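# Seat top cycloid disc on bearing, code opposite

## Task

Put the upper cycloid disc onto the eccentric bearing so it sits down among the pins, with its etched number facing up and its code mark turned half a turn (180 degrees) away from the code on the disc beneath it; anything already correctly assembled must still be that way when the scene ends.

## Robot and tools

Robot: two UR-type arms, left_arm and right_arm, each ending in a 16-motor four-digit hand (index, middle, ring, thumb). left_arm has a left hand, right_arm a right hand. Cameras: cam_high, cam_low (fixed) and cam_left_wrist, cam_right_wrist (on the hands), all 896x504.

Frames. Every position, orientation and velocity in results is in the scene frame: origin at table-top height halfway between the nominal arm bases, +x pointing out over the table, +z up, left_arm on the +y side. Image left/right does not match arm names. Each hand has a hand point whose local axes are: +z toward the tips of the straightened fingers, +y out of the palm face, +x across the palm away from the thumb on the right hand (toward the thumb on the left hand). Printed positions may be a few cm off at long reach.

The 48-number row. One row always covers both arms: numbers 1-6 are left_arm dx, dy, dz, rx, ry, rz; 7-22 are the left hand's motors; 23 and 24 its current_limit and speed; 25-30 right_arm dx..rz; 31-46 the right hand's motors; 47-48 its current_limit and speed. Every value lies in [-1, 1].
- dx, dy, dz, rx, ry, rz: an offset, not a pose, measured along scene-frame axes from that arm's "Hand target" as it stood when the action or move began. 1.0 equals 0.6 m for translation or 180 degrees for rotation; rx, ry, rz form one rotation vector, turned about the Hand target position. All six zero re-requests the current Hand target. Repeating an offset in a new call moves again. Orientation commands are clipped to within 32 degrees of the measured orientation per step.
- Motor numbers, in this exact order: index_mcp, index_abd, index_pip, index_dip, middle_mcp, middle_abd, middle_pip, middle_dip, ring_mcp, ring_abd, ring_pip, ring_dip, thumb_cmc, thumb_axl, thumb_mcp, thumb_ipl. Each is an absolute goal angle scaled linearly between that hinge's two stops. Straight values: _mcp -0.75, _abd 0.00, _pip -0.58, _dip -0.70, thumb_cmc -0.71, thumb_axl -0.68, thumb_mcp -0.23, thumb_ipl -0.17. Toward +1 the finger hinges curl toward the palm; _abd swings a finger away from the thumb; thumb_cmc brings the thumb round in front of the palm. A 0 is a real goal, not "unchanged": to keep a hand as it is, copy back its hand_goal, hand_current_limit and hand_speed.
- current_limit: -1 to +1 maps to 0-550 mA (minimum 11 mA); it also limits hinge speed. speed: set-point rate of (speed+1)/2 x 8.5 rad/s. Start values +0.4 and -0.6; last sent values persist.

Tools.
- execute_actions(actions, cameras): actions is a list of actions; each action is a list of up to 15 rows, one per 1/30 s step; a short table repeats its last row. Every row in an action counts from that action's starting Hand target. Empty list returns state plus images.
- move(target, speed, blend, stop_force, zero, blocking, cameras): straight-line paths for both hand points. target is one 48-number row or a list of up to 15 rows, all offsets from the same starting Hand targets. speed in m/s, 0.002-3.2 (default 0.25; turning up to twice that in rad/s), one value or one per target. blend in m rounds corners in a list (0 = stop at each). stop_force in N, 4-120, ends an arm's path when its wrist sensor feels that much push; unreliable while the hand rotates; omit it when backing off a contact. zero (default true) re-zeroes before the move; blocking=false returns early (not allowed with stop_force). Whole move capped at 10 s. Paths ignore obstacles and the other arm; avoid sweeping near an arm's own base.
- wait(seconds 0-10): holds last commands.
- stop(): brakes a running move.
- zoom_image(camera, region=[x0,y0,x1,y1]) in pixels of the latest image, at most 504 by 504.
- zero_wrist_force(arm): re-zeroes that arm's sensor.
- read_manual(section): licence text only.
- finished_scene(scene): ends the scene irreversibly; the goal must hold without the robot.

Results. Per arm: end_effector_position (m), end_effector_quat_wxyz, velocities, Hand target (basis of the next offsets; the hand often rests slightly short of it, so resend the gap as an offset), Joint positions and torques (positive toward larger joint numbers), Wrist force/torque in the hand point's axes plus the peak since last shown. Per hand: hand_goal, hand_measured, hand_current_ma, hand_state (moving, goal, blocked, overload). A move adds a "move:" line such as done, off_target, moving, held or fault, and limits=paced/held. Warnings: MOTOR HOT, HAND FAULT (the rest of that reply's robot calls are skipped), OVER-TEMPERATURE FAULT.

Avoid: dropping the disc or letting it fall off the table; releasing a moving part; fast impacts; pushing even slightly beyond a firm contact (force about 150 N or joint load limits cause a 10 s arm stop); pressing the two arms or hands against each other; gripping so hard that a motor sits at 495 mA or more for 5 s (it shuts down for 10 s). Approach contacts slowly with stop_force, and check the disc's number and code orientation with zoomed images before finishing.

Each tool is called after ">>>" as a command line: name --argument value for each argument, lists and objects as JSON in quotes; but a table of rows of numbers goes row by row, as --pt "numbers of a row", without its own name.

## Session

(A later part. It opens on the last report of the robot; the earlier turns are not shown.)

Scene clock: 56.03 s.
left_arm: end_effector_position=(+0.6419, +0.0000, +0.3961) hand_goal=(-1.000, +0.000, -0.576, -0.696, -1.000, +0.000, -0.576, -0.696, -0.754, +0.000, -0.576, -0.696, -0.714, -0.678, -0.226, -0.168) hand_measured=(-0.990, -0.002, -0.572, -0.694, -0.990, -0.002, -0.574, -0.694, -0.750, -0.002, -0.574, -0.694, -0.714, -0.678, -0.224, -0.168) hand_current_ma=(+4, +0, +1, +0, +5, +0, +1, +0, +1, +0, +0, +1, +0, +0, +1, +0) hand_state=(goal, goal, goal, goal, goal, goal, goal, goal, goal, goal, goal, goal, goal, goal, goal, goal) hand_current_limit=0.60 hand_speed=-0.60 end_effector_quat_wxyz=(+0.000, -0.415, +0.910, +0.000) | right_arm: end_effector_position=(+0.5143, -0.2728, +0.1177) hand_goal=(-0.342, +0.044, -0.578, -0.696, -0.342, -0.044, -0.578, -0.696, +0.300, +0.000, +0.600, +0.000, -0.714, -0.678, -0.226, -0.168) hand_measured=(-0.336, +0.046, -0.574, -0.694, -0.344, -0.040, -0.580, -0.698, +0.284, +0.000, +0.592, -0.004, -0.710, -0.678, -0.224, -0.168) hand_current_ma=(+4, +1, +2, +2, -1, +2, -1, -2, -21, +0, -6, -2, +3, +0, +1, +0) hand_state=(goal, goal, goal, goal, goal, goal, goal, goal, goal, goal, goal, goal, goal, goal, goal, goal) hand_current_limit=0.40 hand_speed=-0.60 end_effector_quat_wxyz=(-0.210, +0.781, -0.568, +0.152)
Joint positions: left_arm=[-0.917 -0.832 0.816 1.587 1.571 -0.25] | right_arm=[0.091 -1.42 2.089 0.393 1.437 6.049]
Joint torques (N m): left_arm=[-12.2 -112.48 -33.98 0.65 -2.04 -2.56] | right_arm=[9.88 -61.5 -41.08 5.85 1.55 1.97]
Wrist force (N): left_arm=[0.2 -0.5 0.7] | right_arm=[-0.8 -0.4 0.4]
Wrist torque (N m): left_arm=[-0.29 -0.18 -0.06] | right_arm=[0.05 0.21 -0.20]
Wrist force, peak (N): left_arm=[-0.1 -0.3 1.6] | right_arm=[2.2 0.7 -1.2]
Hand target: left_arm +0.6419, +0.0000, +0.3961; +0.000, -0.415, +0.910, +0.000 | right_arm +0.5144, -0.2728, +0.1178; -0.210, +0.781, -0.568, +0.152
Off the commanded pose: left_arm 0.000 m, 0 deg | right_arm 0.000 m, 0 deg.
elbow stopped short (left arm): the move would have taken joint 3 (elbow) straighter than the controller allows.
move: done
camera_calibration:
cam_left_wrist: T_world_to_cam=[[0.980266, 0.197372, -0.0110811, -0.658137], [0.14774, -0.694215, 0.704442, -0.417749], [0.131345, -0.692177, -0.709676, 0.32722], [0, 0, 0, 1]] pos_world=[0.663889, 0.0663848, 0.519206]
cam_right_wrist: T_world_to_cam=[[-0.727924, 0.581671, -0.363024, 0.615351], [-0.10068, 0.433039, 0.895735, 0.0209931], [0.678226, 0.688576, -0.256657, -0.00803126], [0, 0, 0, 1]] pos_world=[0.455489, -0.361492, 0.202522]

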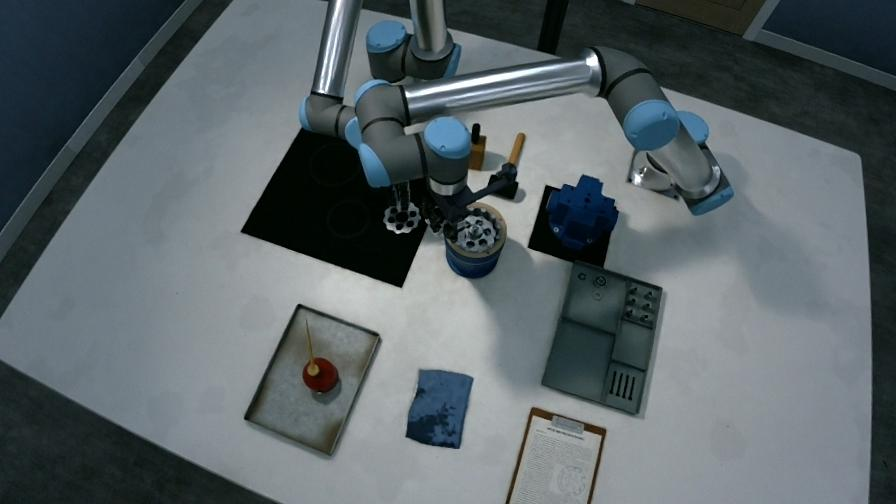

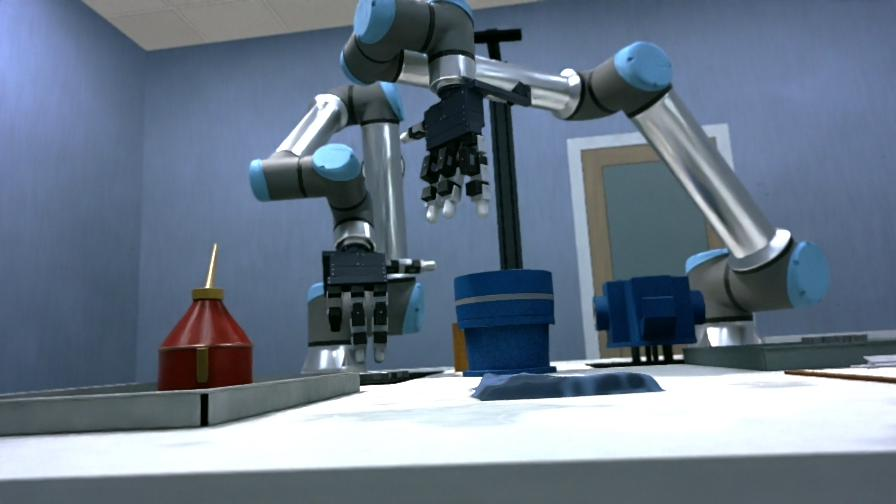

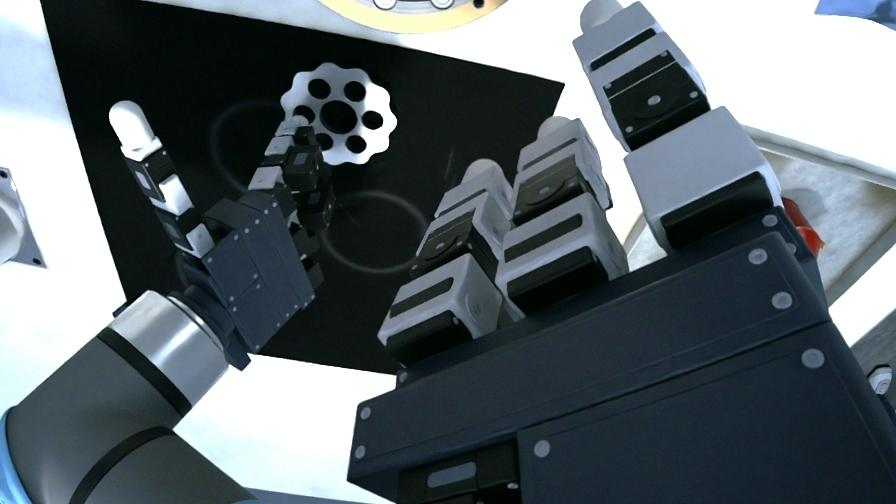

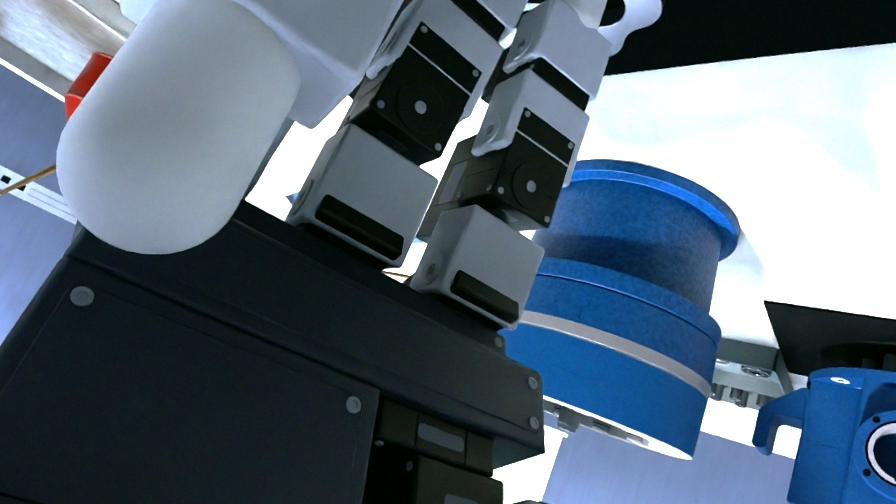

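>>> zoom_image --camera "cam_left_wrist" --region '[280, 0, 580, 170]'

>>> zoom_image --camera "cam_high" --region '[380, 180, 520, 290]'

Scaled by 1.680 from the camera's 896x504 image, which has a finer 1280x720 frame.

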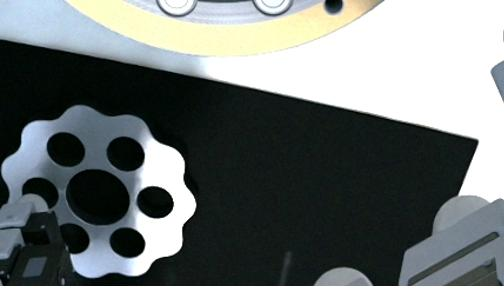

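Scaled by 3.600 from the camera's 896x504 image, which has a finer 1280x720 frame.

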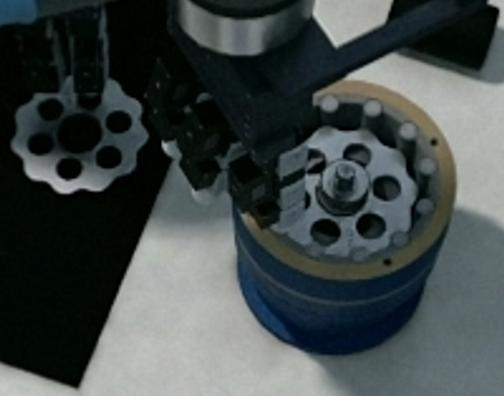

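>>> move --pt "0 0 0 0 0 0 -1 0 -0.576 -0.696 -1 0 -0.576 -0.696 -0.754 0 -0.576 -0.696 -0.714 -0.678 -0.226 -0.168 0.6 -0.6 0.1608 -0.095 0 0 0 0.435 -0.342 0.044 -0.577 -0.696 -0.342 -0.044 -0.577 -0.696 0.3 0 0.6 0 -0.714 -0.678 -0.226 -0.168 0.4 -0.6" --pt "0 0 0 0 0 0 -1 0 -0.576 -0.696 -1 0 -0.576 -0.696 -0.754 0 -0.576 -0.696 -0.714 -0.678 -0.226 -0.168 0.6 -0.6 0.1608 -0.095 -0.0195 0 0 0.435 -0.342 0.044 -0.577 -0.696 -0.342 -0.044 -0.577 -0.696 0.3 0 0.6 0 -0.714 -0.678 -0.226 -0.168 0.4 -0.6" --speed '[0.35,0.06]' --cameras '["cam_left_wrist"]'

>>> zoom_image --camera "cam_left_wrist" --region '[270, 50, 410, 180]'

Scene clock: 60.73 s.
left_arm: end_effector_position=(+0.6419, +0.0000, +0.3961) hand_goal=(-1.000, +0.000, -0.576, -0.696, -1.000, +0.000, -0.576, -0.696, -0.754, +0.000, -0.576, -0.696, -0.714, -0.678, -0.226, -0.168) hand_measured=(-0.990, -0.002, -0.572, -0.694, -0.990, -0.002, -0.574, -0.694, -0.750, -0.002, -0.574, -0.694, -0.714, -0.678, -0.224, -0.168) hand_current_ma=(+4, +0, +1, +0, +5, +0, +1, +0, +1, +0, +0, +1, +0, +0, +1, +0) hand_state=(goal, goal, goal, goal, goal, goal, goal, goal, goal, goal, goal, goal, goal, goal, goal, goal) hand_current_limit=0.60 hand_speed=-0.60 end_effector_quat_wxyz=(+0.000, -0.415, +0.910, +0.000) | right_arm: end_effector_position=(+0.6108, -0.3298, +0.1062) hand_goal=(-0.342, +0.044, -0.578, -0.696, -0.342, -0.044, -0.578, -0.696, +0.300, +0.000, +0.600, +0.000, -0.714, -0.678, -0.226, -0.168) hand_measured=(-0.336, +0.046, -0.574, -0.694, -0.344, -0.042, -0.580, -0.698, +0.284, +0.000, +0.592, -0.004, -0.710, -0.678, -0.224, -0.168) hand_current_ma=(+4, +1, +2, +2, +0, +1, -1, -2, -21, +0, -6, -2, +3, +0, +1, +0) hand_state=(goal, goal, goal, goal, goal, goal, goal, goal, goal, goal, goal, goal, goal, goal, goal, goal) hand_current_limit=0.40 hand_speed=-0.60 end_effector_quat_wxyz=(-0.259, +0.964, +0.053, -0.014)
Joint positions: left_arm=[-0.917 -0.832 0.816 1.587 1.571 -0.25] | right_arm=[-0.036 -1.11 1.838 0.952 1.057 4.493]
Joint torques (N m): left_arm=[-12.41 -113.29 -33.97 0.77 -1.95 -2.53] | right_arm=[-15.83 -42.85 -18.34 1.81 1.15 -2.71]
Wrist force (N): left_arm=[0.2 -0.3 0.5] | right_arm=[-0.5 0.0 -0.1]
Wrist torque (N m): left_arm=[-0.25 -0.18 -0.07] | right_arm=[0.17 0.12 0.02]
Wrist force, peak (N): left_arm=[0.2 -0.4 1.2] | right_arm=[-1.4 -0.4 0.4]
Hand target: left_arm +0.6419, +0.0000, +0.3961; +0.000, -0.415, +0.910, +0.000 | right_arm +0.6108, -0.3298, +0.1061; -0.259, +0.964, +0.053, -0.014
Off the commanded pose: left_arm 0.000 m, 0 deg | right_arm 0.000 m, 0 deg.
move: done
camera_calibration:
cam_left_wrist: T_world_to_cam=[[0.980266, 0.197372, -0.0110811, -0.658137], [0.14774, -0.694215, 0.704442, -0.417749], [0.131345, -0.692177, -0.709676, 0.32722], [0, 0, 0, 1]] pos_world=[0.663889, 0.0663848, 0.519206]
Images, in order (width x height): cam_left_wrist 896x504.

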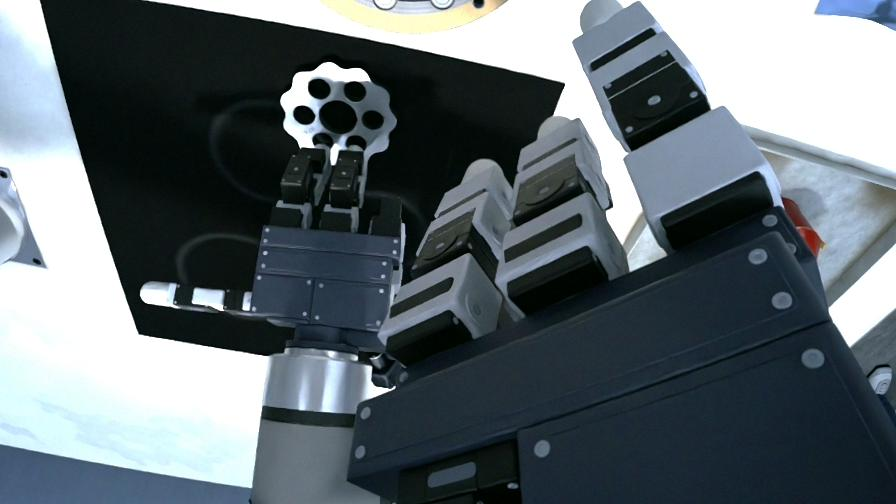

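Scaled by 3.600 from the camera's 896x504 image, which has a finer 1280x720 frame.

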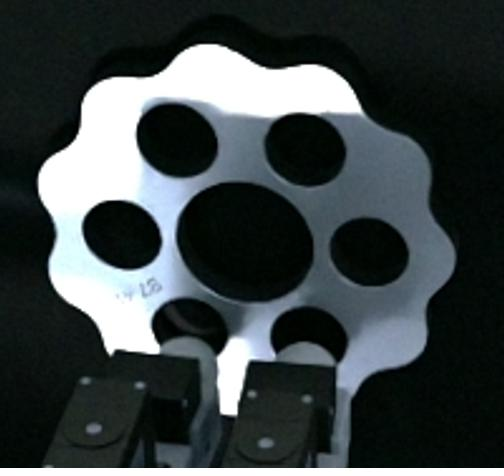

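>>> move --pt "0 0 0 0 0 0 -1 0 -0.576 -0.696 -1 0 -0.576 -0.696 -0.754 0 -0.576 -0.696 -0.714 -0.678 -0.226 -0.168 0.6 -0.6 -0.003 0.005 0 0 0 0 -0.342 0.044 -0.577 -0.696 -0.342 -0.044 -0.577 -0.696 0.3 0 0.6 0 -0.714 -0.678 -0.226 -0.168 0.4 -0.6" --pt "0 0 0 0 0 0 -1 0 -0.576 -0.696 -1 0 -0.576 -0.696 -0.754 0 -0.576 -0.696 -0.714 -0.678 -0.226 -0.168 0.6 -0.6 -0.003 0.005 -0.0255 0 0 0 -0.342 0.044 -0.577 -0.696 -0.342 -0.044 -0.577 -0.696 0.3 0 0.6 0 -0.714 -0.678 -0.226 -0.168 0.4 -0.6" --speed '[0.1,0.03]' --stop_force 9

>>> move --pt "0 0 0 0 0 0 -1 0 -0.576 -0.696 -1 0 -0.576 -0.696 -0.754 0 -0.576 -0.696 -0.714 -0.678 -0.226 -0.168 0.6 -0.6 -0.0947 0.0368 0 0 0 -0.0628 -0.342 0.044 -0.577 -0.696 -0.342 -0.044 -0.577 -0.696 0.3 0 0.6 0 -0.714 -0.678 -0.226 -0.168 0.4 -0.6" --pt "0 0 0 0 0 0 -1 0 -0.576 -0.696 -1 0 -0.576 -0.696 -0.754 0 -0.576 -0.696 -0.714 -0.678 -0.226 -0.168 0.6 -0.6 -0.145 0.0613 0 0 0 -0.035 -0.342 0.044 -0.577 -0.696 -0.342 -0.044 -0.577 -0.696 0.3 0 0.6 0 -0.714 -0.678 -0.226 -0.168 0.4 -0.6" --speed '[0.08,0.05]' --blend '[0.005,0]' --cameras '["cam_left_wrist","cam_high"]'

>>> zoom_image --camera "cam_left_wrist" --region '[190, 0, 350, 160]'

Scene clock: 62.83 s.
left_arm: end_effector_position=(+0.6419, +0.0000, +0.3961) hand_goal=(-1.000, +0.000, -0.576, -0.696, -1.000, +0.000, -0.576, -0.696, -0.754, +0.000, -0.576, -0.696, -0.714, -0.678, -0.226, -0.168) hand_measured=(-0.990, -0.002, -0.572, -0.694, -0.990, -0.002, -0.574, -0.694, -0.750, -0.002, -0.574, -0.694, -0.714, -0.678, -0.224, -0.168) hand_current_ma=(+4, +0, +1, +0, +5, +0, +1, +0, +1, +0, +0, +1, +0, +0, +1, +0) hand_state=(goal, goal, goal, goal, goal, goal, goal, goal, goal, goal, goal, goal, goal, goal, goal, goal) hand_current_limit=0.60 hand_speed=-0.60 end_effector_quat_wxyz=(+0.000, -0.415, +0.910, +0.000) | right_arm: end_effector_position=(+0.6090, -0.3268, +0.0908) hand_goal=(-0.342, +0.044, -0.578, -0.696, -0.342, -0.044, -0.578, -0.696, +0.300, +0.000, +0.600, +0.000, -0.714, -0.678, -0.226, -0.168) hand_measured=(-0.338, +0.046, -0.574, -0.694, -0.342, -0.042, -0.580, -0.698, +0.284, +0.000, +0.594, -0.004, -0.710, -0.678, -0.224, -0.168) hand_current_ma=(+4, +1, +2, +2, +0, +1, -1, -2, -20, +0, -6, -2, +3, +0, +1, +0) hand_state=(goal, goal, goal, goal, goal, goal, goal, goal, goal, goal, goal, goal, goal, goal, goal, goal) hand_current_limit=0.40 hand_speed=-0.60 end_effector_quat_wxyz=(-0.259, +0.964, +0.053, -0.014)
Joint positions: left_arm=[-0.917 -0.832 0.816 1.587 1.571 -0.25] | right_arm=[-0.031 -1.094 1.848 0.924 1.057 4.499]
Joint torques (N m): left_arm=[-12.9 -111.88 -34.07 0.76 -1.93 -2.57] | right_arm=[18.39 -43.43 -17.66 1.81 -3.23 3.33]
Wrist force (N): left_arm=[-0.2 -0.5 0.8] | right_arm=[-0.3 0.1 -0.2]
Wrist torque (N m): left_arm=[-0.30 -0.11 -0.10] | right_arm=[0.20 0.10 -0.16]
Wrist force, peak (N): left_arm=[0.2 -0.7 1.0] | right_arm=[-1.0 0.0 0.0]
Hand target: left_arm +0.6419, +0.0000, +0.3961; +0.000, -0.415, +0.910, +0.000 | right_arm +0.6090, -0.3268, +0.0908; -0.259, +0.964, +0.053, -0.014
Off the commanded pose: left_arm 0.000 m, 0 deg | right_arm 0.000 m, 0 deg.
move: done

Scene clock: 65.30 s.
left_arm: end_effector_position=(+0.6419, +0.0000, +0.3961) hand_goal=(-1.000, +0.000, -0.576, -0.696, -1.000, +0.000, -0.576, -0.696, -0.754, +0.000, -0.576, -0.696, -0.714, -0.678, -0.226, -0.168) hand_measured=(-0.990, -0.002, -0.572, -0.694, -0.990, -0.002, -0.574, -0.694, -0.750, -0.002, -0.574, -0.694, -0.714, -0.678, -0.224, -0.168) hand_current_ma=(+4, +0, +1, +0, +5, +0, +1, +0, +1, +0, +0, +1, +0, +0, +1, +0) hand_state=(goal, goal, goal, goal, goal, goal, goal, goal, goal, goal, goal, goal, goal, goal, goal, goal) hand_current_limit=0.60 hand_speed=-0.60 end_effector_quat_wxyz=(+0.000, -0.415, +0.910, +0.000) | right_arm: end_effector_position=(+0.5221, -0.2900, +0.0908) hand_goal=(-0.342, +0.044, -0.578, -0.696, -0.342, -0.044, -0.578, -0.696, +0.300, +0.000, +0.600, +0.000, -0.714, -0.678, -0.226, -0.168) hand_measured=(-0.356, +0.072, -0.586, -0.698, -0.304, -0.022, -0.558, -0.686, +0.284, +0.000, +0.594, -0.004, -0.710, -0.678, -0.224, -0.168) hand_current_ma=(-17, +37, -8, -2, +80, +27, +29, +11, -20, +0, -6, -2, +3, +0, +1, +0) hand_state=(goal, blocked, goal, goal, blocked, blocked, blocked, goal, goal, goal, goal, goal, goal, goal, goal, goal) hand_current_limit=0.40 hand_speed=-0.60 end_effector_quat_wxyz=(-0.259, +0.966, +0.000, +0.000)
Joint positions: left_arm=[-0.917 -0.832 0.816 1.587 1.571 -0.25] | right_arm=[0.024 -1.212 2.01 0.786 1.047 4.688]
Joint torques (N m): left_arm=[-12.15 -111.14 -33.8 0.78 -1.76 -2.35] | right_arm=[19.2 -71.22 -14.73 8.41 1.01 -2.61]
Wrist force (N): left_arm=[0.0 -0.6 0.9] | right_arm=[2.2 1.0 -1.3]
Wrist torque (N m): left_arm=[-0.32 -0.15 -0.07] | right_arm=[0.12 0.42 0.23]
Wrist force, peak (N): left_arm=[0.2 -0.4 1.1] | right_arm=[2.2 0.6 -1.7]
Hand target: left_arm +0.6419, +0.0000, +0.3961; +0.000, -0.415, +0.910, +0.000 | right_arm +0.5220, -0.2900, +0.0908; -0.259, +0.966, +0.000, +0.000
Off the commanded pose: left_arm 0.000 m, 0 deg | right_arm 0.000 m, 0 deg.
move: done
camera_calibration:
cam_left_wrist: T_world_to_cam=[[0.980266, 0.197372, -0.0110811, -0.658137], [0.14774, -0.694215, 0.704442, -0.417749], [0.131345, -0.692177, -0.709676, 0.32722], [0, 0, 0, 1]] pos_world=[0.663889, 0.0663848, 0.519206]
Images, in order (width x height): cam_high 896x504, cam_left_wrist 896x504.

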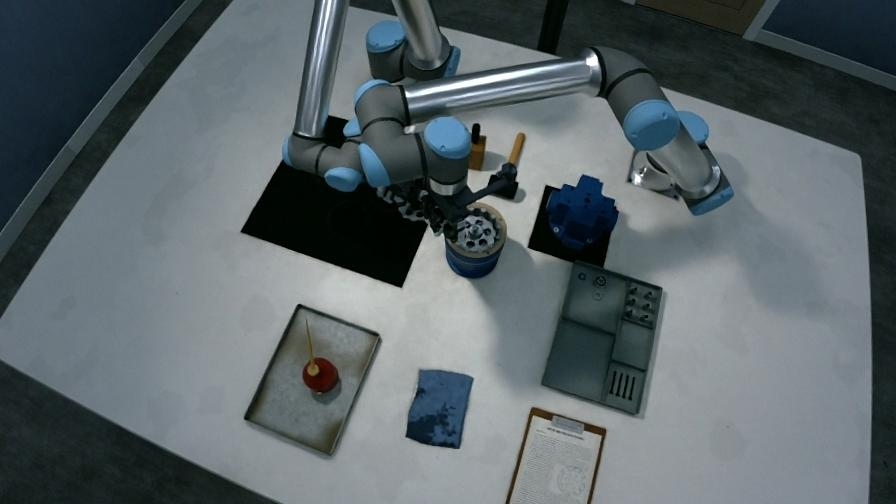

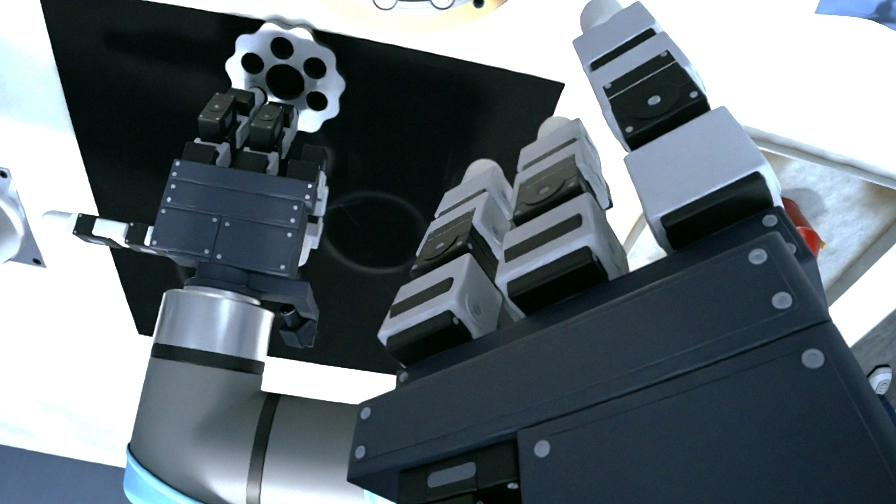

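Scaled by 3.150 from the camera's 896x504 image, which has a finer 1280x720 frame.

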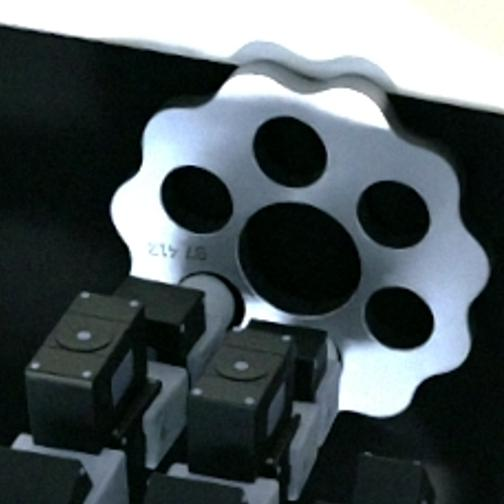

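>>> move --pt "0 0 0 0 0 0 -1 0 -0.576 -0.696 -1 0 -0.576 -0.696 -0.754 0 -0.576 -0.696 -0.714 -0.678 -0.226 -0.168 0.6 -0.6 0.0272 0 0 0 0 0.0833 -0.342 0.044 -0.577 -0.696 -0.342 -0.044 -0.577 -0.696 0.3 0 0.6 0 -0.714 -0.678 -0.226 -0.168 0.4 -0.6" --pt "0 0 0 0 0 0 -1 0 -0.576 -0.696 -1 0 -0.576 -0.696 -0.754 0 -0.576 -0.696 -0.714 -0.678 -0.226 -0.168 0.6 -0.6 0.067 0.014 0 0 0 0.1556 -0.342 0.044 -0.577 -0.696 -0.342 -0.044 -0.577 -0.696 0.3 0 0.6 0 -0.714 -0.678 -0.226 -0.168 0.4 -0.6" --speed '[0.1,0.1]' --blend '[0.005,0]' --cameras '["cam_left_wrist"]'

>>> zoom_image --camera "cam_left_wrist" --region '[190, 0, 350, 160]'

Scene clock: 69.20 s.
left_arm: end_effector_position=(+0.6419, +0.0000, +0.3961) hand_goal=(-1.000, +0.000, -0.576, -0.696, -1.000, +0.000, -0.576, -0.696, -0.754, +0.000, -0.576, -0.696, -0.714, -0.678, -0.226, -0.168) hand_measured=(-0.990, -0.002, -0.572, -0.694, -0.990, -0.002, -0.574, -0.694, -0.750, -0.002, -0.574, -0.694, -0.714, -0.678, -0.224, -0.168) hand_current_ma=(+4, +0, +1, +0, +5, +0, +1, +0, +1, +0, +0, +1, +0, +0, +1, +0) hand_state=(goal, goal, goal, goal, goal, goal, goal, goal, goal, goal, goal, goal, goal, goal, goal, goal) hand_current_limit=0.60 hand_speed=-0.60 end_effector_quat_wxyz=(+0.000, -0.415, +0.910, +0.000) | right_arm: end_effector_position=(+0.5622, -0.2816, +0.0908) hand_goal=(-0.342, +0.044, -0.578, -0.696, -0.342, -0.044, -0.578, -0.696, +0.300, +0.000, +0.600, +0.000, -0.714, -0.678, -0.226, -0.168) hand_measured=(-0.374, +0.068, -0.598, -0.704, -0.286, -0.076, -0.548, -0.678, +0.284, +0.000, +0.594, -0.004, -0.710, -0.678, -0.224, -0.168) hand_current_ma=(-60, +29, -28, -9, +138, -45, +52, +22, -20, +0, -6, -2, +3, +0, +1, +0) hand_state=(blocked, blocked, blocked, goal, blocked, blocked, blocked, goal, goal, goal, goal, goal, goal, goal, goal, goal) hand_current_limit=0.40 hand_speed=-0.60 end_effector_quat_wxyz=(-0.251, +0.937, +0.233, -0.063)
Joint positions: left_arm=[-0.917 -0.832 0.816 1.587 1.571 -0.25] | right_arm=[0.071 -1.096 1.893 1.027 1.107 4.19]
Joint torques (N m): left_arm=[-11.77 -111.24 -33.77 0.68 -1.82 -2.46] | right_arm=[18.13 -42.46 -36.2 7.55 1.17 -3.07]
Wrist force (N): left_arm=[0.1 -0.2 0.7] | right_arm=[-2.5 -0.3 -1.3]
Wrist torque (N m): left_arm=[-0.25 -0.16 -0.07] | right_arm=[0.24 0.09 0.03]
Wrist force, peak (N): left_arm=[-0.2 -0.1 1.2] | right_arm=[-2.9 0.2 -1.4]
Hand target: left_arm +0.6419, +0.0000, +0.3961; +0.000, -0.415, +0.910, +0.000 | right_arm +0.5622, -0.2816, +0.0908; -0.251, +0.937, +0.233, -0.063
Off the commanded pose: left_arm 0.000 m, 0 deg | right_arm 0.000 m, 0 deg.
move: done
camera_calibration:
cam_left_wrist: T_world_to_cam=[[0.980266, 0.197372, -0.0110811, -0.658137], [0.14774, -0.694215, 0.704442, -0.417749], [0.131345, -0.692177, -0.709676, 0.32722], [0, 0, 0, 1]] pos_world=[0.663889, 0.0663848, 0.519206]
Images, in order (width x height): cam_left_wrist 896x504.

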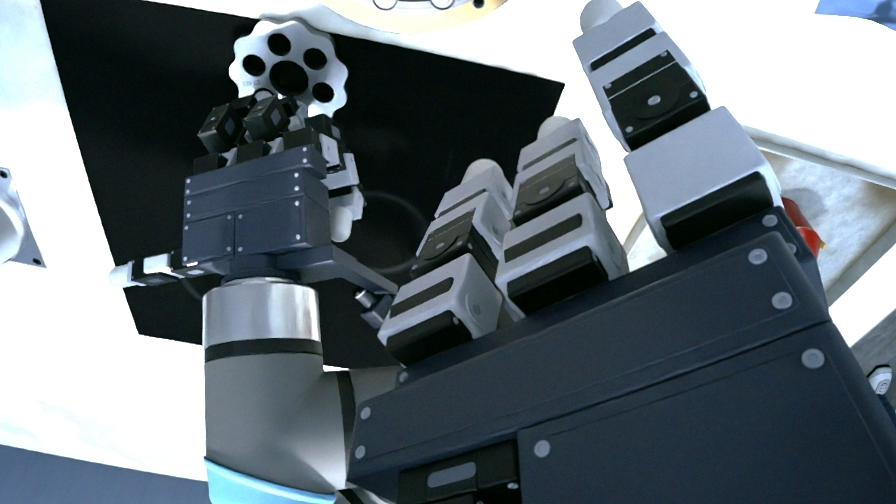

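Scaled by 3.150 from the camera's 896x504 image, which has a finer 1280x720 frame.

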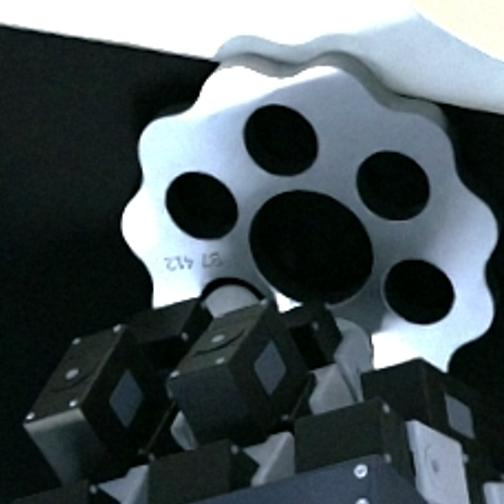

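>>> move --pt "0 0 0 0 0 0 -1 0 -0.576 -0.696 -1 0 -0.576 -0.696 -0.754 0 -0.576 -0.696 -0.714 -0.678 -0.226 -0.168 0.6 -0.6 -0.0535 -0.0135 0 0 0 -0.2111 -0.342 0.044 -0.577 -0.696 -0.342 -0.044 -0.577 -0.696 0.3 0 0.6 0 -0.714 -0.678 -0.226 -0.168 0.4 -0.6" --pt "0 0 0 0 0 0 -1 0 -0.576 -0.696 -1 0 -0.576 -0.696 -0.754 0 -0.576 -0.696 -0.714 -0.678 -0.226 -0.168 0.6 -0.6 -0.0535 -0.0135 0.045 0 0 -0.2111 -0.342 0.044 -0.577 -0.696 -0.342 -0.044 -0.577 -0.696 0.3 0 0.6 0 -0.714 -0.678 -0.226 -0.168 0.4 -0.6" --pt "0 0 0 0 0 0 -1 0 -0.576 -0.696 -1 0 -0.576 -0.696 -0.754 0 -0.576 -0.696 -0.714 -0.678 -0.226 -0.168 0.6 -0.6 -0.0825 -0.009 0.0255 0 0 -0.2722 -0.342 0.044 -0.577 -0.696 -0.342 -0.044 -0.577 -0.696 0.3 0 0.6 0 -0.714 -0.678 -0.226 -0.168 0.4 -0.6" --speed '[0.15,0.05,0.1]' --cameras '["cam_left_wrist"]'

>>> zoom_image --camera "cam_left_wrist" --region '[210, 0, 370, 150]'

Scene clock: 75.07 s.
left_arm: end_effector_position=(+0.6419, +0.0000, +0.3961) hand_goal=(-1.000, +0.000, -0.576, -0.696, -1.000, +0.000, -0.576, -0.696, -0.754, +0.000, -0.576, -0.696, -0.714, -0.678, -0.226, -0.168) hand_measured=(-0.990, -0.002, -0.572, -0.694, -0.990, -0.002, -0.574, -0.694, -0.750, -0.002, -0.574, -0.694, -0.714, -0.678, -0.224, -0.168) hand_current_ma=(+4, +0, +1, +0, +5, +0, +1, +0, +1, +0, +0, +1, +0, +0, +1, +0) hand_state=(goal, goal, goal, goal, goal, goal, goal, goal, goal, goal, goal, goal, goal, goal, goal, goal) hand_current_limit=0.60 hand_speed=-0.60 end_effector_quat_wxyz=(+0.000, -0.415, +0.910, +0.000) | right_arm: end_effector_position=(+0.5128, -0.2870, +0.1061) hand_goal=(-0.342, +0.044, -0.578, -0.696, -0.342, -0.044, -0.578, -0.696, +0.300, +0.000, +0.600, +0.000, -0.714, -0.678, -0.226, -0.168) hand_measured=(-0.342, +0.040, -0.580, -0.698, -0.336, -0.046, -0.574, -0.694, +0.284, +0.000, +0.594, -0.004, -0.710, -0.678, -0.224, -0.168) hand_current_ma=(+0, -2, -1, -1, +4, -1, +2, +2, -20, +0, -6, -2, +3, +0, +1, +0) hand_state=(goal, goal, goal, goal, goal, goal, goal, goal, goal, goal, goal, goal, goal, goal, goal, goal) hand_current_limit=0.40 hand_speed=-0.60 end_effector_quat_wxyz=(-0.255, +0.950, -0.176, +0.047)
Joint positions: left_arm=[-0.917 -0.832 0.816 1.587 1.571 -0.25] | right_arm=[0.019 -1.303 2.047 0.637 1.079 5.1]
Joint torques (N m): left_arm=[-11.55 -111.77 -34.16 0.73 -1.87 -2.22] | right_arm=[17.24 -67.2 -18.49 0.96 1.18 3.3]
Wrist force (N): left_arm=[-0.3 -0.1 0.7] | right_arm=[-0.7 -0.2 0.1]
Wrist torque (N m): left_arm=[-0.24 -0.12 -0.10] | right_arm=[0.09 0.10 -0.10]
Wrist force, peak (N): left_arm=[0.4 -0.6 1.3] | right_arm=[-2.9 -0.1 -1.6]
Hand target: left_arm +0.6419, +0.0000, +0.3961; +0.000, -0.415, +0.910, +0.000 | right_arm +0.5127, -0.2870, +0.1061; -0.255, +0.950, -0.176, +0.047
Off the commanded pose: left_arm 0.000 m, 0 deg | right_arm 0.000 m, 0 deg.
move: done
camera_calibration:
cam_left_wrist: T_world_to_cam=[[0.980266, 0.197372, -0.0110811, -0.658137], [0.14774, -0.694215, 0.704442, -0.417749], [0.131345, -0.692177, -0.709676, 0.32722], [0, 0, 0, 1]] pos_world=[0.663889, 0.0663848, 0.519206]
Images, in order (width x height): cam_left_wrist 896x504.

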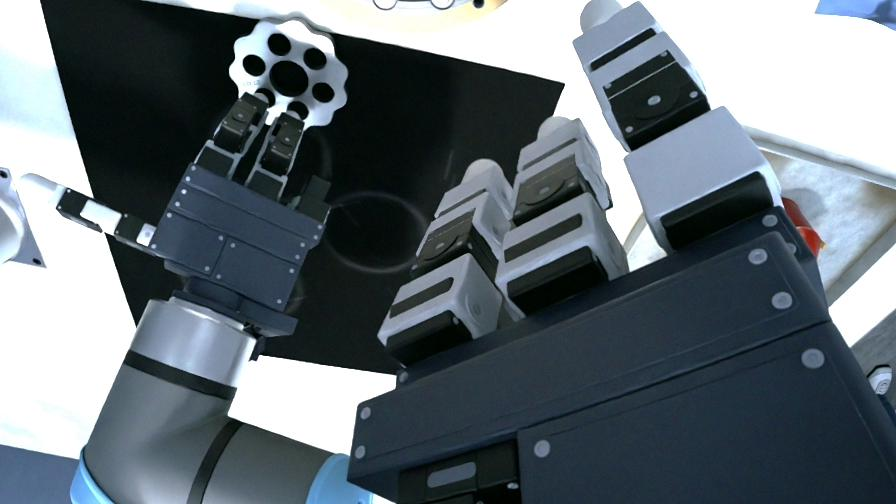

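Scaled by 3.150 from the camera's 896x504 image, which has a finer 1280x720 frame.

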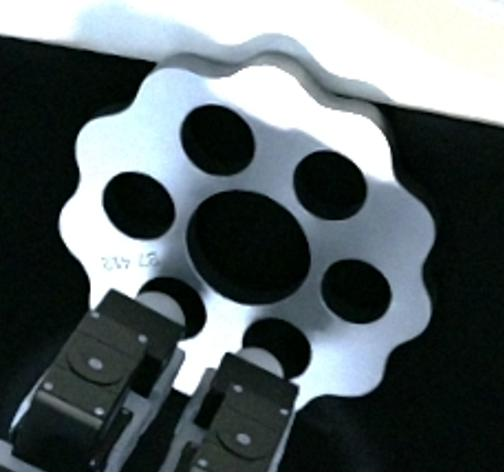

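>>> move --pt "0 0 0 0 0 0 -1 0 -0.576 -0.696 -1 0 -0.576 -0.696 -0.754 0 -0.576 -0.696 -0.714 -0.678 -0.226 -0.168 0.6 -0.6 0.0025 -0.005 0 0 0 0.011 -0.342 0.044 -0.577 -0.696 -0.342 -0.044 -0.577 -0.696 0.3 0 0.6 0 -0.714 -0.678 -0.226 -0.168 0.4 -0.6" --pt "0 0 0 0 0 0 -1 0 -0.576 -0.696 -1 0 -0.576 -0.696 -0.754 0 -0.576 -0.696 -0.714 -0.678 -0.226 -0.168 0.6 -0.6 0.0025 -0.005 -0.0255 0 0 0.011 -0.342 0.044 -0.577 -0.696 -0.342 -0.044 -0.577 -0.696 0.3 0 0.6 0 -0.714 -0.678 -0.226 -0.168 0.4 -0.6" --speed '[0.1,0.03]' --stop_force 9 --cameras '["cam_left_wrist"]'

>>> zoom_image --camera "cam_left_wrist" --region '[210, 0, 370, 150]'

Scene clock: 77.13 s.
left_arm: end_effector_position=(+0.6419, +0.0000, +0.3961) hand_goal=(-1.000, +0.000, -0.576, -0.696, -1.000, +0.000, -0.576, -0.696, -0.754, +0.000, -0.576, -0.696, -0.714, -0.678, -0.226, -0.168) hand_measured=(-0.990, -0.002, -0.572, -0.694, -0.990, -0.002, -0.574, -0.694, -0.750, -0.002, -0.574, -0.694, -0.714, -0.678, -0.224, -0.168) hand_current_ma=(+4, +0, +1, +0, +5, +0, +1, +0, +1, +0, +0, +1, +0, +0, +1, +0) hand_state=(goal, goal, goal, goal, goal, goal, goal, goal, goal, goal, goal, goal, goal, goal, goal, goal) hand_current_limit=0.60 hand_speed=-0.60 end_effector_quat_wxyz=(+0.000, -0.415, +0.910, +0.000) | right_arm: end_effector_position=(+0.5142, -0.2900, +0.0908) hand_goal=(-0.342, +0.044, -0.578, -0.696, -0.342, -0.044, -0.578, -0.696, +0.300, +0.000, +0.600, +0.000, -0.714, -0.678, -0.226, -0.168) hand_measured=(-0.342, +0.044, -0.580, -0.698, -0.356, -0.034, -0.586, -0.698, +0.284, +0.000, +0.594, -0.004, -0.710, -0.678, -0.224, -0.168) hand_current_ma=(+0, +0, -1, -1, -18, +8, -6, -2, -20, +0, -6, -2, +3, +0, +1, +0) hand_state=(goal, goal, goal, goal, goal, goal, goal, goal, goal, goal, goal, goal, goal, goal, goal, goal) hand_current_limit=0.40 hand_speed=-0.60 end_effector_quat_wxyz=(-0.256, +0.953, -0.160, +0.043)
Joint positions: left_arm=[-0.917 -0.832 0.816 1.587 1.571 -0.25] | right_arm=[0.013 -1.277 2.053 0.626 1.072 5.055]
Joint torques (N m): left_arm=[-11.33 -111.46 -33.79 0.83 -1.73 -2.16] | right_arm=[-14.56 -29 -16.14 1.58 -2.68 -1.91]
Wrist force (N): left_arm=[0.0 -0.5 0.8] | right_arm=[0.5 -1.6 0.0]
Wrist torque (N m): left_arm=[-0.30 -0.15 -0.08] | right_arm=[0.14 0.19 0.10]
Wrist force, peak (N): left_arm=[0.1 -0.1 1.2] | right_arm=[-0.4 -1.4 -1.0]
Hand target: left_arm +0.6419, +0.0000, +0.3961; +0.000, -0.415, +0.910, +0.000 | right_arm +0.5142, -0.2900, +0.0908; -0.256, +0.953, -0.160, +0.043
Off the commanded pose: left_arm 0.000 m, 0 deg | right_arm 0.000 m, 0 deg.
move: done
camera_calibration:
cam_left_wrist: T_world_to_cam=[[0.980266, 0.197372, -0.0110811, -0.658137], [0.14774, -0.694215, 0.704442, -0.417749], [0.131345, -0.692177, -0.709676, 0.32722], [0, 0, 0, 1]] pos_world=[0.663889, 0.0663848, 0.519206]
Images, in order (width x height): cam_left_wrist 896x504.

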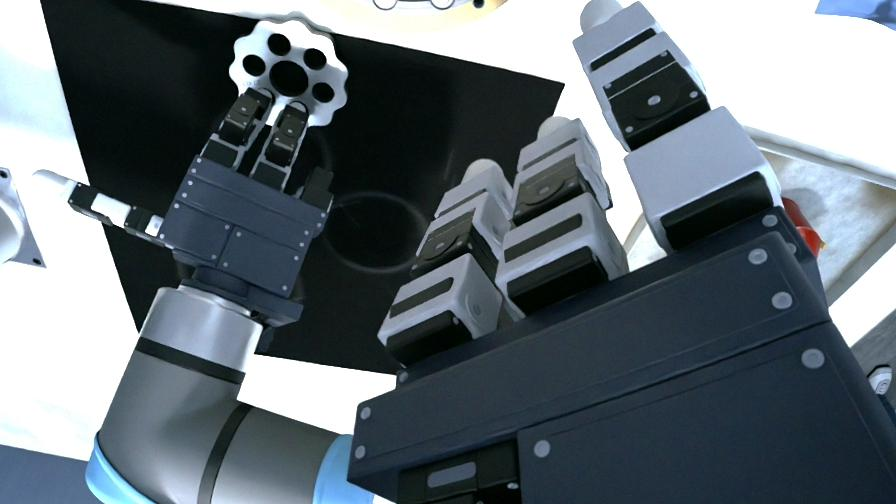

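Scaled by 3.150 from the camera's 896x504 image, which has a finer 1280x720 frame.

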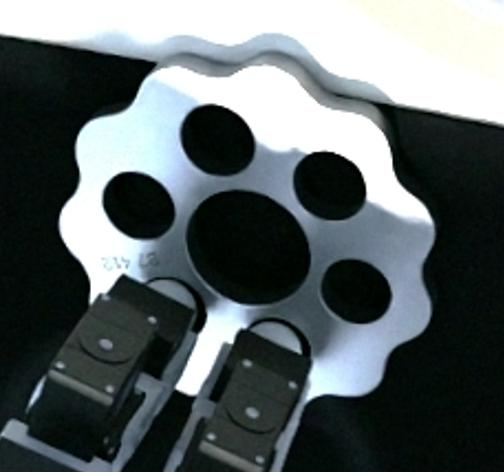

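>>> move --pt "0 0 0 0 0 0 -1 0 -0.576 -0.696 -1 0 -0.576 -0.696 -0.754 0 -0.576 -0.696 -0.714 -0.678 -0.226 -0.168 0.6 -0.6 0.0745 -0.0082 0 0 0 0.0944 -0.342 0.044 -0.577 -0.696 -0.342 -0.044 -0.577 -0.696 0.3 0 0.6 0 -0.714 -0.678 -0.226 -0.168 0.4 -0.6" --pt "0 0 0 0 0 0 -1 0 -0.576 -0.696 -1 0 -0.576 -0.696 -0.754 0 -0.576 -0.696 -0.714 -0.678 -0.226 -0.168 0.6 -0.6 0.1402 0 0 0 0 0.1889 -0.342 0.044 -0.577 -0.696 -0.342 -0.044 -0.577 -0.696 0.3 0 0.6 0 -0.714 -0.678 -0.226 -0.168 0.4 -0.6" --speed '[0.12,0.12]' --blend '[0.01,0]' --cameras '["cam_left_wrist"]'

>>> zoom_image --camera "cam_left_wrist" --region '[230, 0, 390, 150]'

Scene clock: 80.40 s.
left_arm: end_effector_position=(+0.6419, +0.0000, +0.3961) hand_goal=(-1.000, +0.000, -0.576, -0.696, -1.000, +0.000, -0.576, -0.696, -0.754, +0.000, -0.576, -0.696, -0.714, -0.678, -0.226, -0.168) hand_measured=(-0.990, -0.002, -0.572, -0.694, -0.990, -0.002, -0.574, -0.694, -0.750, -0.002, -0.574, -0.694, -0.714, -0.678, -0.224, -0.168) hand_current_ma=(+4, +0, +1, +0, +5, +0, +1, +0, +1, +0, +0, +1, +0, +0, +1, +0) hand_state=(goal, goal, goal, goal, goal, goal, goal, goal, goal, goal, goal, goal, goal, goal, goal, goal) hand_current_limit=0.60 hand_speed=-0.60 end_effector_quat_wxyz=(+0.000, -0.415, +0.910, +0.000) | right_arm: end_effector_position=(+0.5983, -0.2900, +0.0908) hand_goal=(-0.342, +0.044, -0.578, -0.696, -0.342, -0.044, -0.578, -0.696, +0.300, +0.000, +0.600, +0.000, -0.714, -0.678, -0.226, -0.168) hand_measured=(-0.346, +0.022, -0.580, -0.698, -0.340, -0.056, -0.578, -0.698, +0.284, +0.000, +0.594, -0.004, -0.710, -0.678, -0.224, -0.168) hand_current_ma=(-3, -26, -1, -1, +2, -12, +0, -1, -20, +0, -6, -2, +3, +0, +1, +0) hand_state=(goal, blocked, goal, goal, goal, goal, goal, goal, goal, goal, goal, goal, goal, goal, goal, goal) hand_current_limit=0.40 hand_speed=-0.60 end_effector_quat_wxyz=(-0.257, +0.958, +0.126, -0.034)
Joint positions: left_arm=[-0.917 -0.832 0.816 1.587 1.571 -0.25] | right_arm=[0.04 -1.08 1.837 0.965 1.067 4.407]
Joint torques (N m): left_arm=[-12.26 -111.68 -34.42 0.92 -1.8 -2.26] | right_arm=[16.88 -44.7 -38.04 6.74 1.28 -2.86]
Wrist force (N): left_arm=[-0.1 -0.2 0.8] | right_arm=[-3.1 -0.6 -0.6]
Wrist torque (N m): left_arm=[-0.26 -0.13 -0.09] | right_arm=[0.31 0.01 -0.07]
Wrist force, peak (N): left_arm=[0.1 -0.7 1.2] | right_arm=[-3.2 -0.7 -0.8]
Hand target: left_arm +0.6419, +0.0000, +0.3961; +0.000, -0.415, +0.910, +0.000 | right_arm +0.5984, -0.2900, +0.0908; -0.257, +0.958, +0.126, -0.034
Off the commanded pose: left_arm 0.000 m, 0 deg | right_arm 0.000 m, 0 deg.
move: done
camera_calibration:
cam_left_wrist: T_world_to_cam=[[0.980266, 0.197372, -0.0110811, -0.658137], [0.14774, -0.694215, 0.704442, -0.417749], [0.131345, -0.692177, -0.709676, 0.32722], [0, 0, 0, 1]] pos_world=[0.663889, 0.0663848, 0.519206]
Images, in order (width x height): cam_left_wrist 896x504.

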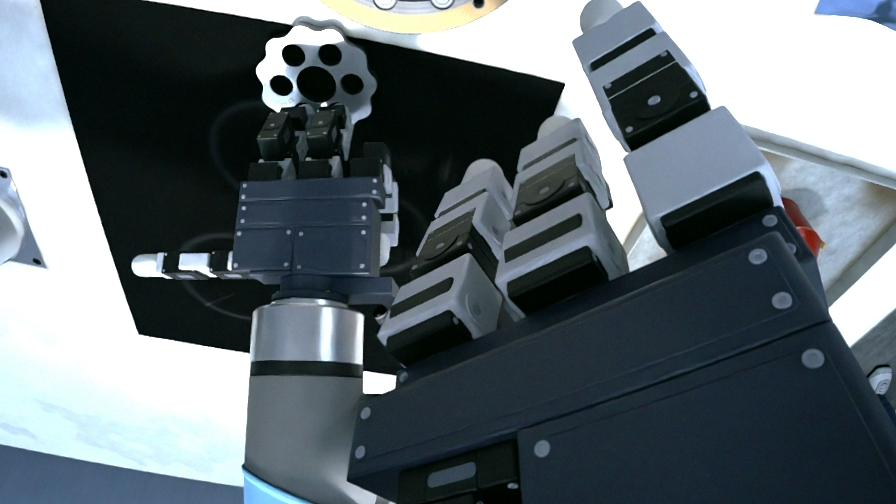

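Scaled by 3.150 from the camera's 896x504 image, which has a finer 1280x720 frame.

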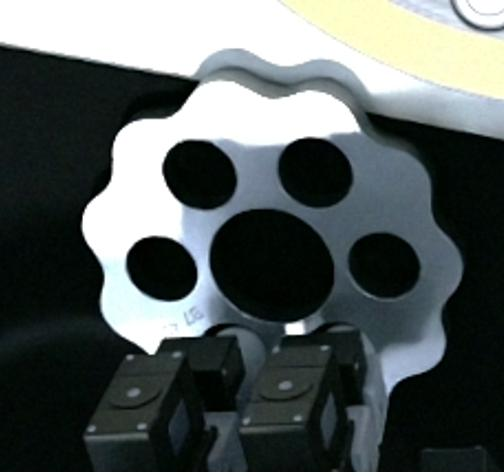

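>>> move --pt "0 0 0 0 0 0 -1 0 -0.576 -0.696 -1 0 -0.576 -0.696 -0.754 0 -0.576 -0.696 -0.714 -0.678 -0.226 -0.168 0.6 -0.6 -0.0438 -0.0017 0 0 0 -0.0833 -0.342 0.044 -0.577 -0.696 -0.342 -0.044 -0.577 -0.696 0.3 0 0.6 0 -0.714 -0.678 -0.226 -0.168 0.4 -0.6" --pt "0 0 0 0 0 0 -1 0 -0.576 -0.696 -1 0 -0.576 -0.696 -0.754 0 -0.576 -0.696 -0.714 -0.678 -0.226 -0.168 0.6 -0.6 -0.1057 -0.0008 0 0 0 -0.0833 -0.342 0.044 -0.577 -0.696 -0.342 -0.044 -0.577 -0.696 0.3 0 0.6 0 -0.714 -0.678 -0.226 -0.168 0.4 -0.6" --speed '[0.12,0.06]' --cameras '["cam_left_wrist"]'

>>> zoom_image --camera "cam_left_wrist" --region '[210, 0, 370, 150]'

Scene clock: 83.37 s.
left_arm: end_effector_position=(+0.6419, +0.0000, +0.3961) hand_goal=(-1.000, +0.000, -0.576, -0.696, -1.000, +0.000, -0.576, -0.696, -0.754, +0.000, -0.576, -0.696, -0.714, -0.678, -0.226, -0.168) hand_measured=(-0.990, -0.002, -0.572, -0.694, -0.990, -0.002, -0.574, -0.694, -0.750, -0.002, -0.574, -0.694, -0.714, -0.678, -0.224, -0.168) hand_current_ma=(+4, +0, +1, +0, +5, +0, +1, +0, +1, +0, +0, +1, +0, +0, +1, +0) hand_state=(goal, goal, goal, goal, goal, goal, goal, goal, goal, goal, goal, goal, goal, goal, goal, goal) hand_current_limit=0.60 hand_speed=-0.60 end_effector_quat_wxyz=(+0.000, -0.415, +0.910, +0.000) | right_arm: end_effector_position=(+0.5350, -0.2905, +0.0908) hand_goal=(-0.342, +0.044, -0.578, -0.696, -0.342, -0.044, -0.578, -0.696, +0.300, +0.000, +0.600, +0.000, -0.714, -0.678, -0.226, -0.168) hand_measured=(-0.350, +0.060, -0.582, -0.696, -0.334, -0.020, -0.574, -0.696, +0.284, +0.000, +0.594, -0.004, -0.710, -0.678, -0.224, -0.168) hand_current_ma=(-7, +18, -3, +0, +10, +31, +2, +0, -20, +0, -6, -2, +3, +0, +1, +0) hand_state=(goal, goal, goal, goal, goal, blocked, goal, goal, goal, goal, goal, goal, goal, goal, goal, goal) hand_current_limit=0.40 hand_speed=-0.60 end_effector_quat_wxyz=(-0.259, +0.966, +0.000, +0.000)
Joint positions: left_arm=[-0.917 -0.832 0.816 1.587 1.571 -0.25] | right_arm=[0.024 -1.196 1.985 0.795 1.047 4.688]
Joint torques (N m): left_arm=[-10.99 -110.53 -33.9 0.77 -1.74 -2.09] | right_arm=[-15.83 -72.72 -14.39 2.55 0.4 -2.63]
Wrist force (N): left_arm=[0.0 -0.4 0.7] | right_arm=[2.2 0.1 -0.5]
Wrist torque (N m): left_arm=[-0.28 -0.15 -0.07] | right_arm=[0.18 0.39 0.06]
Wrist force, peak (N): left_arm=[0.3 -0.6 1.1] | right_arm=[-3.2 -0.8 -0.5]
Hand target: left_arm +0.6419, +0.0000, +0.3961; +0.000, -0.415, +0.910, +0.000 | right_arm +0.5349, -0.2905, +0.0908; -0.259, +0.966, +0.000, +0.000
Off the commanded pose: left_arm 0.000 m, 0 deg | right_arm 0.000 m, 0 deg.
move: done
camera_calibration:
cam_left_wrist: T_world_to_cam=[[0.980266, 0.197372, -0.0110811, -0.658137], [0.14774, -0.694215, 0.704442, -0.417749], [0.131345, -0.692177, -0.709676, 0.32722], [0, 0, 0, 1]] pos_world=[0.663889, 0.0663848, 0.519206]
Images, in order (width x height): cam_left_wrist 896x504.

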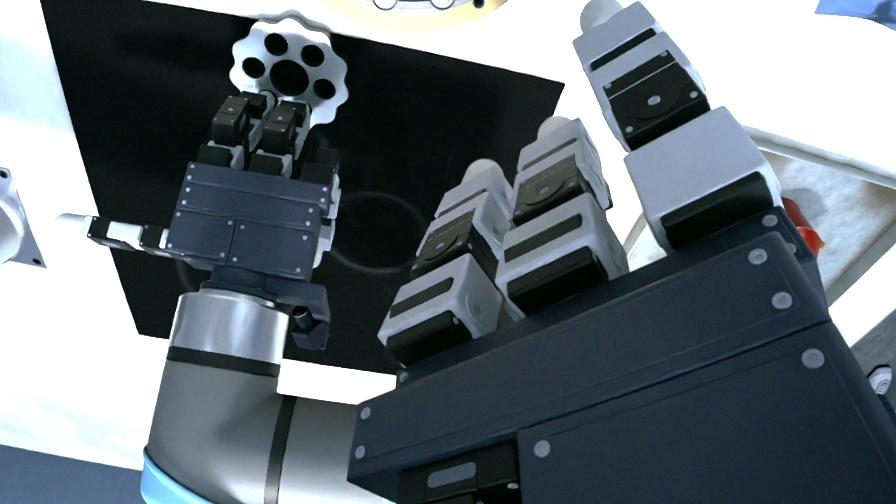

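Scaled by 3.150 from the camera's 896x504 image, which has a finer 1280x720 frame.

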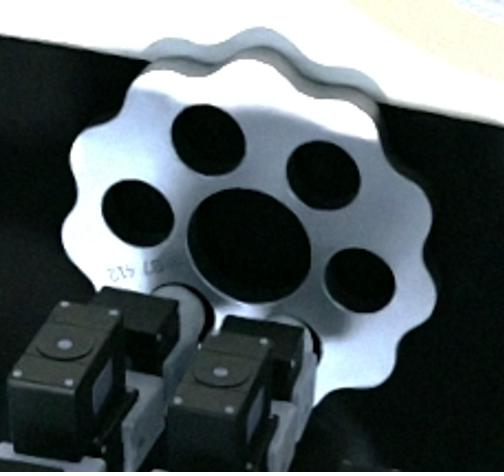

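>>> move --target '[0,0,0,0,0,0,-1,0,-0.576,-0.696,-1,0,-0.576,-0.696,-0.754,0,-0.576,-0.696,-0.714,-0.678,-0.226,-0.168,0.6,-0.6,0.0597,0.0017,0,0,0,0.0667,-0.342,0.044,-0.577,-0.696,-0.342,-0.044,-0.577,-0.696,0.3,0,0.6,0,-0.714,-0.678,-0.226,-0.168,0.4,-0.6]' --speed 0.08 --cameras '["cam_left_wrist"]'

>>> zoom_image --camera "cam_left_wrist" --region '[210, 0, 370, 150]'

Scene clock: 85.53 s.
left_arm: end_effector_position=(+0.6419, +0.0000, +0.3961) hand_goal=(-1.000, +0.000, -0.576, -0.696, -1.000, +0.000, -0.576, -0.696, -0.754, +0.000, -0.576, -0.696, -0.714, -0.678, -0.226, -0.168) hand_measured=(-0.990, -0.002, -0.572, -0.694, -0.990, -0.002, -0.574, -0.694, -0.750, -0.002, -0.574, -0.694, -0.714, -0.678, -0.224, -0.168) hand_current_ma=(+4, +0, +1, +0, +5, +0, +1, +0, +1, +0, +0, +1, +0, +0, +1, +0) hand_state=(goal, goal, goal, goal, goal, goal, goal, goal, goal, goal, goal, goal, goal, goal, goal, goal) hand_current_limit=0.60 hand_speed=-0.60 end_effector_quat_wxyz=(+0.000, -0.415, +0.910, +0.000) | right_arm: end_effector_position=(+0.5707, -0.2895, +0.0908) hand_goal=(-0.342, +0.044, -0.578, -0.696, -0.342, -0.044, -0.578, -0.696, +0.300, +0.000, +0.600, +0.000, -0.714, -0.678, -0.226, -0.168) hand_measured=(-0.352, +0.026, -0.584, -0.698, -0.332, -0.060, -0.572, -0.694, +0.284, +0.000, +0.594, -0.004, -0.710, -0.678, -0.224, -0.168) hand_current_ma=(-11, -19, -4, -1, +12, -15, +5, +1, -20, +0, -6, -2, +3, +0, +1, +0) hand_state=(goal, goal, goal, goal, goal, goal, goal, goal, goal, goal, goal, goal, goal, goal, goal, goal) hand_current_limit=0.40 hand_speed=-0.60 end_effector_quat_wxyz=(-0.258, +0.961, +0.101, -0.027)
Joint positions: left_arm=[-0.917 -0.832 0.816 1.587 1.571 -0.25] | right_arm=[0.038 -1.121 1.897 0.919 1.06 4.463]
Joint torques (N m): left_arm=[-11.65 -110.9 -34.1 0.74 -1.68 -2.09] | right_arm=[17.83 -41.97 -38.34 7.12 1.2 -2.86]
Wrist force (N): left_arm=[-0.2 -0.2 0.7] | right_arm=[-3.1 -0.6 -0.4]
Wrist torque (N m): left_arm=[-0.25 -0.13 -0.10] | right_arm=[0.28 0.00 -0.02]
Wrist force, peak (N): left_arm=[0.4 -0.6 1.0] | right_arm=[-3.3 -1.0 -0.3]
Hand target: left_arm +0.6419, +0.0000, +0.3961; +0.000, -0.415, +0.910, +0.000 | right_arm +0.5708, -0.2895, +0.0908; -0.258, +0.961, +0.101, -0.027
Off the commanded pose: left_arm 0.000 m, 0 deg | right_arm 0.000 m, 0 deg.
move: done
camera_calibration:
cam_left_wrist: T_world_to_cam=[[0.980266, 0.197372, -0.0110811, -0.658137], [0.14774, -0.694215, 0.704442, -0.417749], [0.131345, -0.692177, -0.709676, 0.32722], [0, 0, 0, 1]] pos_world=[0.663889, 0.0663848, 0.519206]
Images, in order (width x height): cam_left_wrist 896x504.

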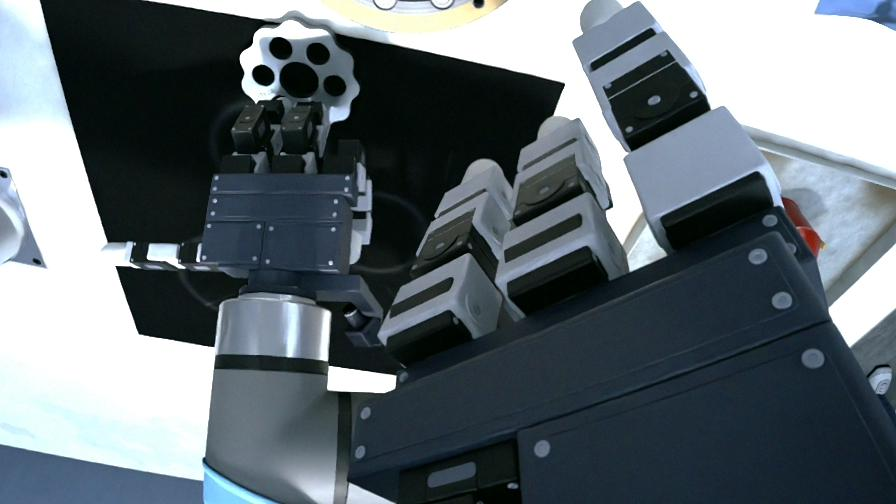

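Scaled by 3.150 from the camera's 896x504 image, which has a finer 1280x720 frame.

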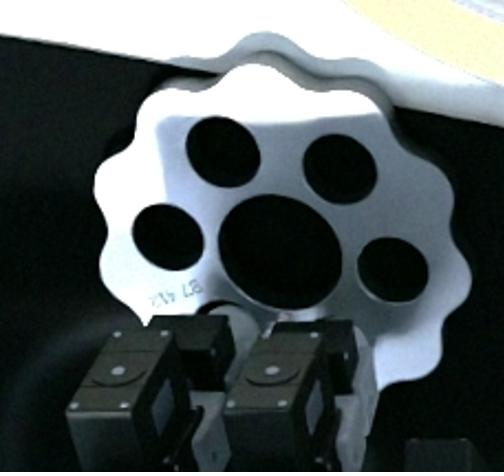

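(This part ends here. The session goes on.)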